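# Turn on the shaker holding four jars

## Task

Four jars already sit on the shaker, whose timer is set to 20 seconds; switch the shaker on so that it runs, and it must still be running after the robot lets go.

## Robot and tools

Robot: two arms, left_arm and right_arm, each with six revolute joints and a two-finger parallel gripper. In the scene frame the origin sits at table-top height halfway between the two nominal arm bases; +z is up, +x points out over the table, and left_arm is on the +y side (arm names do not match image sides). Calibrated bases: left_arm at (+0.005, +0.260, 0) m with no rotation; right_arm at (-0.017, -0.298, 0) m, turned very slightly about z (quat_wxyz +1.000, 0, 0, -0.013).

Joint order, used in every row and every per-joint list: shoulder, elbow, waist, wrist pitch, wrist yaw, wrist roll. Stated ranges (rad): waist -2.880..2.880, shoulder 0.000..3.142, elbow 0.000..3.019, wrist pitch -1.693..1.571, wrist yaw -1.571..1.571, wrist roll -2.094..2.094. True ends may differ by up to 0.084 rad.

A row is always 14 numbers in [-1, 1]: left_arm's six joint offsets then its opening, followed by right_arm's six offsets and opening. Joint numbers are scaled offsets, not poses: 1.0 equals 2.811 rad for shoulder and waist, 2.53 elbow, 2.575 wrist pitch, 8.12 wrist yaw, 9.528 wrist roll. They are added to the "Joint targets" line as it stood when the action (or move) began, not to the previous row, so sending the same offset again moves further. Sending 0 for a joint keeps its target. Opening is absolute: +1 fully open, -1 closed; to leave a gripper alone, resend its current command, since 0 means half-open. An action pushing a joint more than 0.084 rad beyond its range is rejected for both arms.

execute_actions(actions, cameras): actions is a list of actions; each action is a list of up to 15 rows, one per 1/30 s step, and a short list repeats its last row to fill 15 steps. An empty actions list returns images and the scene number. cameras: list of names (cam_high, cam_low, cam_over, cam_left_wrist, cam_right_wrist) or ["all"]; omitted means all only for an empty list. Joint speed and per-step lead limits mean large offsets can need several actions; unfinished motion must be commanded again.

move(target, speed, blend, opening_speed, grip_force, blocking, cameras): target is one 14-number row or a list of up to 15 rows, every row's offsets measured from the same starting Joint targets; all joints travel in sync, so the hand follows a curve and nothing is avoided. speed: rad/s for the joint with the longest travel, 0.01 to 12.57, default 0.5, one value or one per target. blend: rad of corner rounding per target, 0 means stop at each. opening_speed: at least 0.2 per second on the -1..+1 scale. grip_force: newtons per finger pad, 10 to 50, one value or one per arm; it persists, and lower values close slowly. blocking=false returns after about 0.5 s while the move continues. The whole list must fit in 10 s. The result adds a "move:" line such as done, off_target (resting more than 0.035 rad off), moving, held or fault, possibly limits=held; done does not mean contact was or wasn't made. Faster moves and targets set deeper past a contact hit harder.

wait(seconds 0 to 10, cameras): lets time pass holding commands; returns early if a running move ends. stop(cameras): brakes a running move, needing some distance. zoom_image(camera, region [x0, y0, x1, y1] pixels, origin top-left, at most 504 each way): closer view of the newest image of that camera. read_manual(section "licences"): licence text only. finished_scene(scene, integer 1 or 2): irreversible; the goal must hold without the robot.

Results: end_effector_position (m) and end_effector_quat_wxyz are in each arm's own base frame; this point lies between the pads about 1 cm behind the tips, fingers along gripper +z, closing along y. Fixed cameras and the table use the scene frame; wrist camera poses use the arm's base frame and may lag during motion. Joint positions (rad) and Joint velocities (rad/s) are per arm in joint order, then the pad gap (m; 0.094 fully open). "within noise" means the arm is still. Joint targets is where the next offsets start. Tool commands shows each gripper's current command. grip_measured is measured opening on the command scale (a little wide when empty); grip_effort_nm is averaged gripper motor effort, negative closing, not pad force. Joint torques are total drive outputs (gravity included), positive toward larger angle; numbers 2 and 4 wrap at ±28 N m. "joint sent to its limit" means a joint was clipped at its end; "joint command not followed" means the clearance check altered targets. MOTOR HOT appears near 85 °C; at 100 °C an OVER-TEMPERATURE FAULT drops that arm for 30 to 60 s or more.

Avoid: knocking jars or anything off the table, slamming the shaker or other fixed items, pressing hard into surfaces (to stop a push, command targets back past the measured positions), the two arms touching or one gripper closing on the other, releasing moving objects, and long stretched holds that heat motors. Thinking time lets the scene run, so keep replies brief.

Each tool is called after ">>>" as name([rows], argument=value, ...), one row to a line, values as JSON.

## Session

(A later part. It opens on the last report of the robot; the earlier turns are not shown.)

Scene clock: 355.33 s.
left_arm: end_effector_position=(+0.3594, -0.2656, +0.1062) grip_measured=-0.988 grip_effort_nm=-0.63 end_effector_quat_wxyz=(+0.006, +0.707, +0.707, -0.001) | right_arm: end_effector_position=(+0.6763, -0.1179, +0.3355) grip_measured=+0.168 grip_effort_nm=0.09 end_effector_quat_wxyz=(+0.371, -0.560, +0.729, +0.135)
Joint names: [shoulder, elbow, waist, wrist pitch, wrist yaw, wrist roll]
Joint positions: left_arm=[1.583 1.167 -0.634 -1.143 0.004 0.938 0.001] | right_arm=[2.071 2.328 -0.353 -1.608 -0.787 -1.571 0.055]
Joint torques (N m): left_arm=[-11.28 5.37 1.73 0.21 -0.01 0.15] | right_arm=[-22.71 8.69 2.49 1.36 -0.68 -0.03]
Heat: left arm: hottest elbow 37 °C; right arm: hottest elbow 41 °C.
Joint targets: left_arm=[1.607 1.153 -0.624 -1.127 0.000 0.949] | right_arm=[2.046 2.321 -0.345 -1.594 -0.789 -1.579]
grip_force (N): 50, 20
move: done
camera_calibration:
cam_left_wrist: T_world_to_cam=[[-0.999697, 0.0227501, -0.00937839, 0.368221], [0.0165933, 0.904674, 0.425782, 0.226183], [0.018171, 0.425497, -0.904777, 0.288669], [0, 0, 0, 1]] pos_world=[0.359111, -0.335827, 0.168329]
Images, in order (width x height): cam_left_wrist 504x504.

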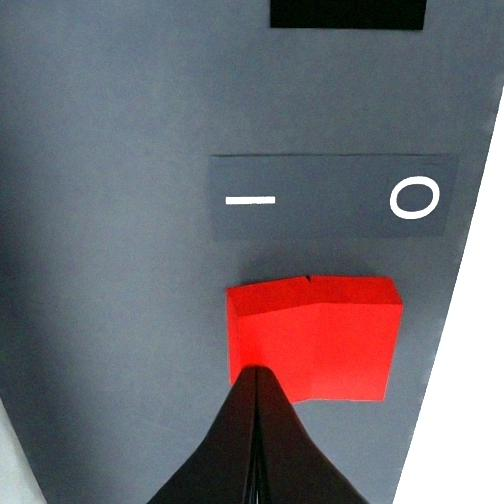

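>>> move(target=[0.00337,-0.00648,0,0.01006,0,0,-1,0,0,0,0,0,0,0.17], speed=0.04)

>>> move(target=[0.00168,-0.00324,0,0.00503,0,0,-1,0,0,0,0,0,0,0.17], speed=0.03, cameras=["cam_left_wrist"])

Scene clock: 362.13 s.
left_arm: end_effector_position=(+0.3625, -0.2659, +0.1012) grip_measured=-0.988 grip_effort_nm=-0.63 end_effector_quat_wxyz=(+0.014, +0.706, +0.708, +0.001) | right_arm: end_effector_position=(+0.6763, -0.1179, +0.3355) grip_measured=+0.168 grip_effort_nm=0.09 end_effector_quat_wxyz=(+0.371, -0.560, +0.729, +0.135)
Joint names: [shoulder, elbow, waist, wrist pitch, wrist yaw, wrist roll]
Joint positions: left_arm=[1.585 1.155 -0.631 -1.112 0.002 0.938 0.001] | right_arm=[2.071 2.328 -0.353 -1.608 -0.787 -1.571 0.055]
Joint torques (N m): left_arm=[-10.46 5.05 1.55 0.18 0.07 0.15] | right_arm=[-22.65 8.68 2.37 1.36 -0.67 -0.04]
Heat: left arm: hottest elbow 37 °C; right arm: hottest elbow 40 °C.
Joint targets: left_arm=[1.617 1.137 -0.624 -1.101 0.000 0.949] | right_arm=[2.046 2.321 -0.345 -1.594 -0.789 -1.579]
grip_force (N): 50, 20
move: done

Scene clock: 362.83 s.
left_arm: end_effector_position=(+0.3626, -0.2660, +0.1004) grip_measured=-0.988 grip_effort_nm=-0.63 end_effector_quat_wxyz=(+0.015, +0.706, +0.708, +0.002) | right_arm: end_effector_position=(+0.6763, -0.1179, +0.3355) grip_measured=+0.168 grip_effort_nm=0.09 end_effector_quat_wxyz=(+0.371, -0.560, +0.729, +0.135)
Joint names: [shoulder, elbow, waist, wrist pitch, wrist yaw, wrist roll]
Joint positions: left_arm=[1.585 1.153 -0.631 -1.108 0.002 0.938 0.001] | right_arm=[2.071 2.328 -0.353 -1.608 -0.787 -1.571 0.055]
Joint torques (N m): left_arm=[-9.99 4.7 1.32 0.43 0.08 0.14] | right_arm=[-22.71 8.66 2.37 1.36 -0.66 -0.04]
Heat: left arm: hottest elbow 37 °C; right arm: hottest elbow 40 °C.
Joint targets: left_arm=[1.621 1.129 -0.625 -1.088 0.000 0.950] | right_arm=[2.046 2.321 -0.345 -1.594 -0.789 -1.579]
grip_force (N): 50, 20
move: off_target (left_arm); left_arm: the shoulder is farthest, 0.037 rad from its target
camera_calibration:
cam_left_wrist: T_world_to_cam=[[-0.999464, 0.020296, -0.0256901, 0.372378], [0.00770747, 0.908474, 0.417869, 0.233978], [0.0318199, 0.417447, -0.908144, 0.276769], [0, 0, 0, 1]] pos_world=[0.361568, -0.335657, 0.16314]
Images, in order (width x height): cam_left_wrist 504x504.

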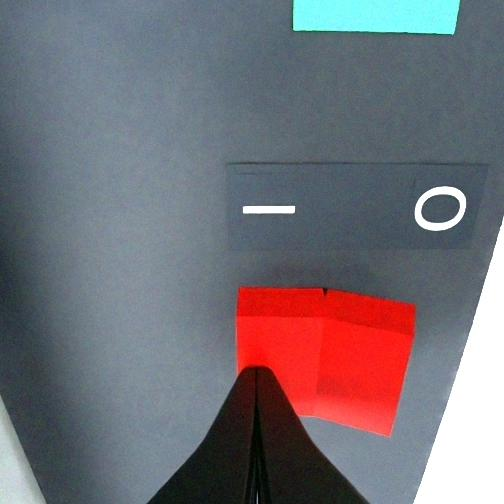

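>>> move([
  [-0.0213,0.0325,0,-0.0505,0,0,-1,0,0,0,0,0,0,0.17],
  [-0.11,0.0325,0,-0.0505,0,0,-1,-0.05,-0.05,-0.05,0,0,0,0.17],
], speed=[0.15,0.3], blend=[0.03,0], cameras=["all"])

>>> wait(seconds=10, cameras=["cam_over","cam_high","cam_left_wrist"])

Scene clock: 371.70 s.
left_arm: end_effector_position=(+0.3400, -0.2495, +0.2151) grip_measured=-0.988 grip_effort_nm=-0.63 end_effector_quat_wxyz=(+0.106, +0.703, +0.703, +0.016) | right_arm: end_effector_position=(+0.6163, -0.1835, +0.3750) grip_measured=+0.168 grip_effort_nm=0.09 end_effector_quat_wxyz=(+0.383, -0.515, +0.760, +0.103)
Joint names: [shoulder, elbow, waist, wrist pitch, wrist yaw, wrist roll]
Joint positions: left_arm=[1.313 1.164 -0.631 -1.206 0.002 0.938 0.001] | right_arm=[1.926 2.202 -0.481 -1.607 -0.787 -1.571 0.055]
Joint torques (N m): left_arm=[-10.23 10.71 1.32 -0.4 0.09 0.11] | right_arm=[-20.31 8.7 1.49 1.37 -0.67 -0.04]
Heat: left arm: hottest elbow 37 °C; right arm: hottest elbow 40 °C.
Joint targets: left_arm=[1.312 1.211 -0.625 -1.218 0.000 0.949] | right_arm=[1.906 2.194 -0.486 -1.595 -0.789 -1.579]
grip_force (N): 50, 20
move: off_target (left_arm); left_arm: the elbow is farthest, 0.047 rad from its target
camera_calibration:
cam_left_wrist: T_world_to_cam=[[-0.984417, 0.00931025, -0.175603, 0.37684], [-0.0469553, 0.948422, 0.313513, 0.222314], [0.169465, 0.316873, -0.933206, 0.30823], [0, 0, 0, 1]] pos_world=[0.329172, -0.312025, 0.284118]
cam_right_wrist: T_world_to_cam=[[0.862103, -0.441766, 0.248237, -0.705791], [-0.359171, -0.878278, -0.315631, 0.215204], [0.357457, 0.182947, -0.915836, 0.242528], [0, 0, 0, 1]] pos_world=[0.599066, -0.167155, 0.465245]

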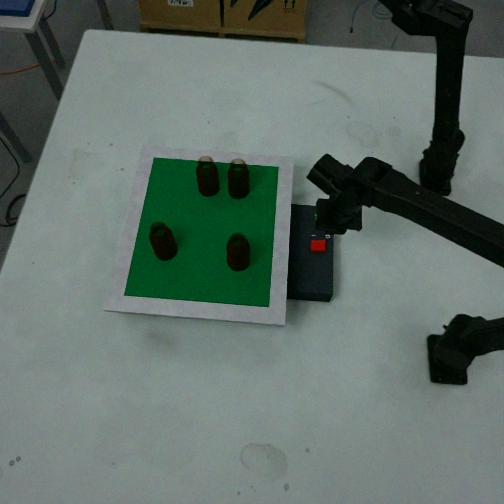

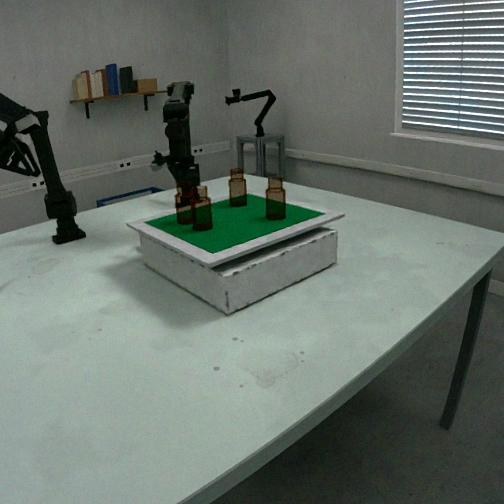

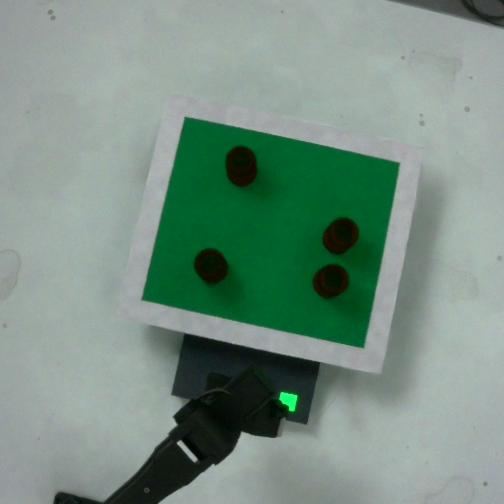

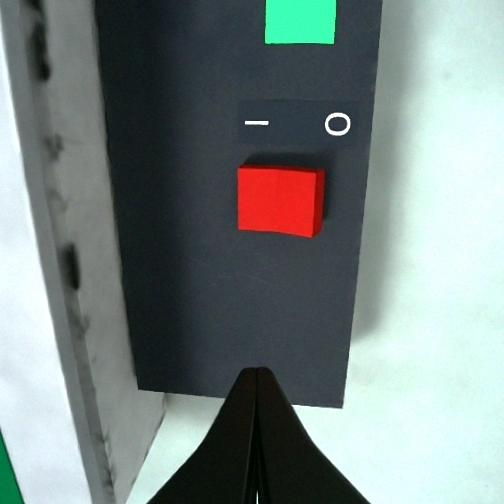

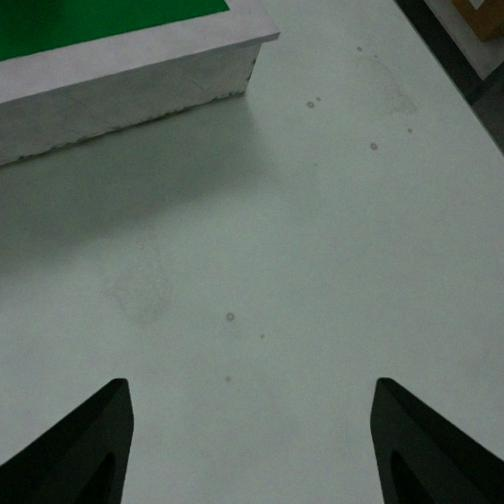

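Scene clock: 381.70 s.
left_arm: end_effector_position=(+0.3400, -0.2495, +0.2151) grip_measured=-0.988 grip_effort_nm=-0.62 end_effector_quat_wxyz=(+0.106, +0.703, +0.703, +0.016) | right_arm: end_effector_position=(+0.6163, -0.1835, +0.3750) grip_measured=+0.168 grip_effort_nm=0.09 end_effector_quat_wxyz=(+0.383, -0.515, +0.760, +0.103)
Joint names: [shoulder, elbow, waist, wrist pitch, wrist yaw, wrist roll]
Joint positions: left_arm=[1.313 1.164 -0.631 -1.206 0.002 0.938 0.001] | right_arm=[1.926 2.202 -0.481 -1.607 -0.787 -1.571 0.055]
Joint torques (N m): left_arm=[-10.05 10.66 1.61 -0.39 0.1 0.13] | right_arm=[-20.25 8.72 1.49 1.37 -0.66 -0.03]
Heat: left arm: hottest elbow 38 °C; right arm: hottest elbow 40 °C.
Joint targets: left_arm=[1.312 1.211 -0.625 -1.218 0.000 0.949] | right_arm=[1.906 2.194 -0.486 -1.595 -0.789 -1.579]
Tool commands: left_gripper/opening=-1.0 right_gripper/opening=+0.17
grip_force (N): 50, 20
wait: 10.00 s; at rest by 0.17 s
camera_calibration:
cam_left_wrist: T_world_to_cam=[[-0.984417, 0.00931025, -0.175603, 0.37684], [-0.0469553, 0.948422, 0.313513, 0.222314], [0.169465, 0.316873, -0.933206, 0.30823], [0, 0, 0, 1]] pos_world=[0.329172, -0.312025, 0.284118]
Images, in order (width x height): cam_high 504x504, cam_over 504x504, cam_left_wrist 504x504.

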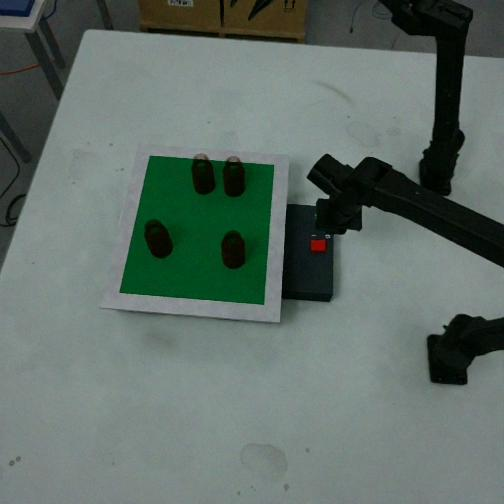

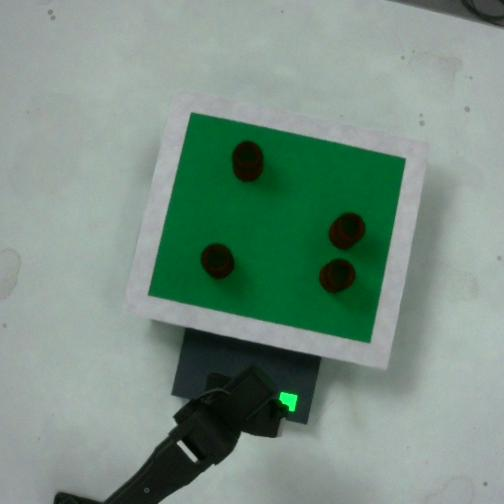

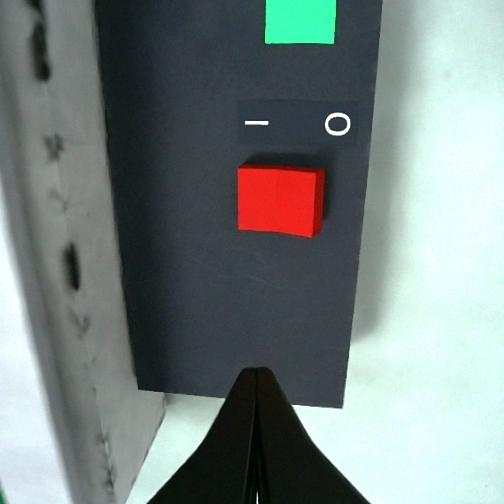

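>>> wait(seconds=6, cameras=["cam_over","cam_low"])

>>> wait(seconds=1, cameras=["cam_over","cam_left_wrist"])

Scene clock: 390.57 s.
left_arm: end_effector_position=(+0.3400, -0.2495, +0.2151) grip_measured=-0.988 grip_effort_nm=-0.63 end_effector_quat_wxyz=(+0.106, +0.703, +0.703, +0.016) | right_arm: end_effector_position=(+0.6163, -0.1835, +0.3750) grip_measured=+0.168 grip_effort_nm=0.09 end_effector_quat_wxyz=(+0.383, -0.515, +0.760, +0.103)
Joint names: [shoulder, elbow, waist, wrist pitch, wrist yaw, wrist roll]
Joint positions: left_arm=[1.313 1.164 -0.631 -1.206 0.002 0.938 0.001] | right_arm=[1.926 2.202 -0.481 -1.607 -0.787 -1.571 0.055]
Joint torques (N m): left_arm=[-9.82 10.69 1.26 -0.43 0.08 0.14] | right_arm=[-20.31 8.7 1.44 1.36 -0.67 -0.03]
Heat: left arm: hottest elbow 39 °C; right arm: hottest elbow 40 °C.
Joint targets: left_arm=[1.312 1.211 -0.625 -1.218 0.000 0.949] | right_arm=[1.906 2.194 -0.486 -1.595 -0.789 -1.579]
Tool commands: left_gripper/opening=-1.0 right_gripper/opening=+0.17
grip_force (N): 50, 20
wait: 6.00 s; at rest from the start
Images, in order (width x height): cam_low 504x504, cam_over 504x504.

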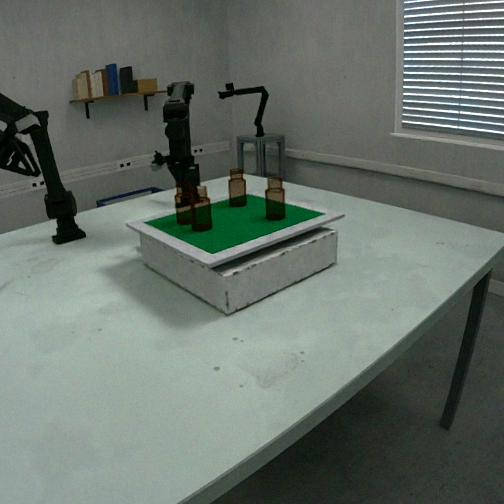

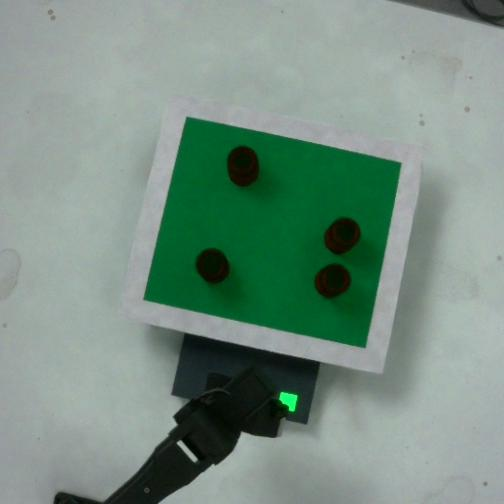

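Scene clock: 391.57 s.
left_arm: end_effector_position=(+0.3400, -0.2495, +0.2151) grip_measured=-0.988 grip_effort_nm=-0.63 end_effector_quat_wxyz=(+0.106, +0.703, +0.703, +0.016) | right_arm: end_effector_position=(+0.6163, -0.1835, +0.3750) grip_measured=+0.168 grip_effort_nm=0.09 end_effector_quat_wxyz=(+0.383, -0.515, +0.760, +0.103)
Joint names: [shoulder, elbow, waist, wrist pitch, wrist yaw, wrist roll]
Joint positions: left_arm=[1.313 1.164 -0.631 -1.206 0.002 0.938 0.001] | right_arm=[1.926 2.202 -0.481 -1.607 -0.787 -1.571 0.055]
Joint torques (N m): left_arm=[-9.99 10.73 1.38 -0.36 0.09 0.15] | right_arm=[-20.31 8.7 1.38 1.39 -0.67 -0.05]
Heat: left arm: hottest elbow 39 °C; right arm: hottest elbow 40 °C.
Joint targets: left_arm=[1.312 1.211 -0.625 -1.218 0.000 0.949] | right_arm=[1.906 2.194 -0.486 -1.595 -0.789 -1.579]
Tool commands: left_gripper/opening=-1.0 right_gripper/opening=+0.17
grip_force (N): 50, 20
wait: 1.00 s; at rest by 0.17 s
camera_calibration:
cam_left_wrist: T_world_to_cam=[[-0.984417, 0.00931025, -0.175603, 0.37684], [-0.0469553, 0.948422, 0.313513, 0.222314], [0.169465, 0.316873, -0.933206, 0.30823], [0, 0, 0, 1]] pos_world=[0.329172, -0.312025, 0.284118]
Images, in order (width x height): cam_over 504x504, cam_left_wrist 504x504.

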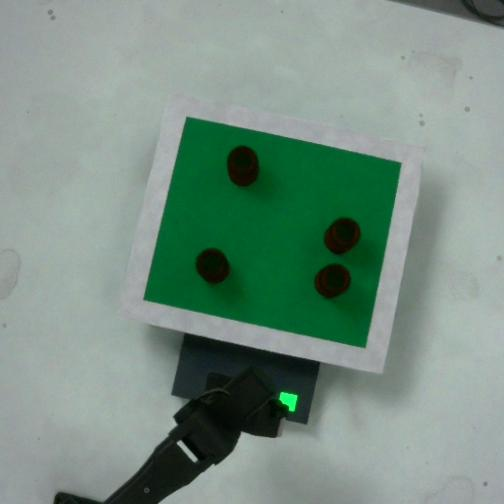

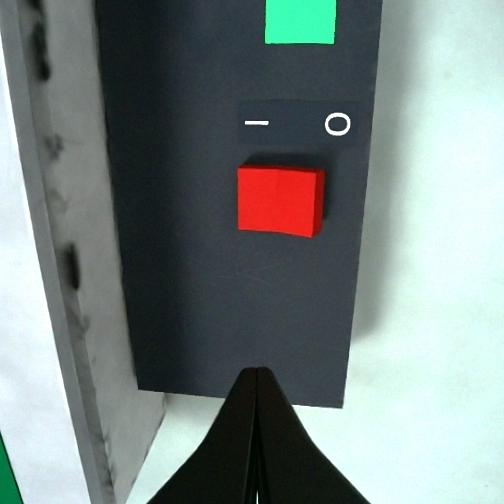

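>>> wait(seconds=0.4, cameras=["cam_over"])

Scene clock: 395.63 s.
left_arm: end_effector_position=(+0.3400, -0.2495, +0.2151) grip_measured=-0.988 grip_effort_nm=-0.63 end_effector_quat_wxyz=(+0.106, +0.703, +0.703, +0.016) | right_arm: end_effector_position=(+0.6163, -0.1835, +0.3750) grip_measured=+0.168 grip_effort_nm=0.09 end_effector_quat_wxyz=(+0.383, -0.515, +0.760, +0.103)
Joint names: [shoulder, elbow, waist, wrist pitch, wrist yaw, wrist roll]
Joint positions: left_arm=[1.313 1.164 -0.631 -1.206 0.002 0.938 0.001] | right_arm=[1.926 2.202 -0.481 -1.607 -0.787 -1.571 0.055]
Joint torques (N m): left_arm=[-10.4 10.61 1.32 -0.38 0.09 0.12] | right_arm=[-20.19 8.68 1.44 1.4 -0.66 -0.04]
Heat: left arm: hottest elbow 39 °C; right arm: hottest elbow 40 °C.
Joint targets: left_arm=[1.312 1.211 -0.625 -1.218 0.000 0.949] | right_arm=[1.906 2.194 -0.486 -1.595 -0.789 -1.579]
Tool commands: left_gripper/opening=-1.0 right_gripper/opening=+0.17
grip_force (N): 50, 20
wait: 0.40 s; at rest from the start
Images, in order (width x height): cam_over 504x504.

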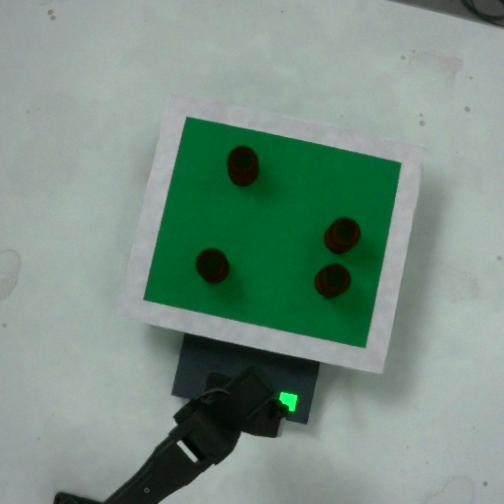

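>>> finished_scene(scene=1)

The scene is finished: the task was done.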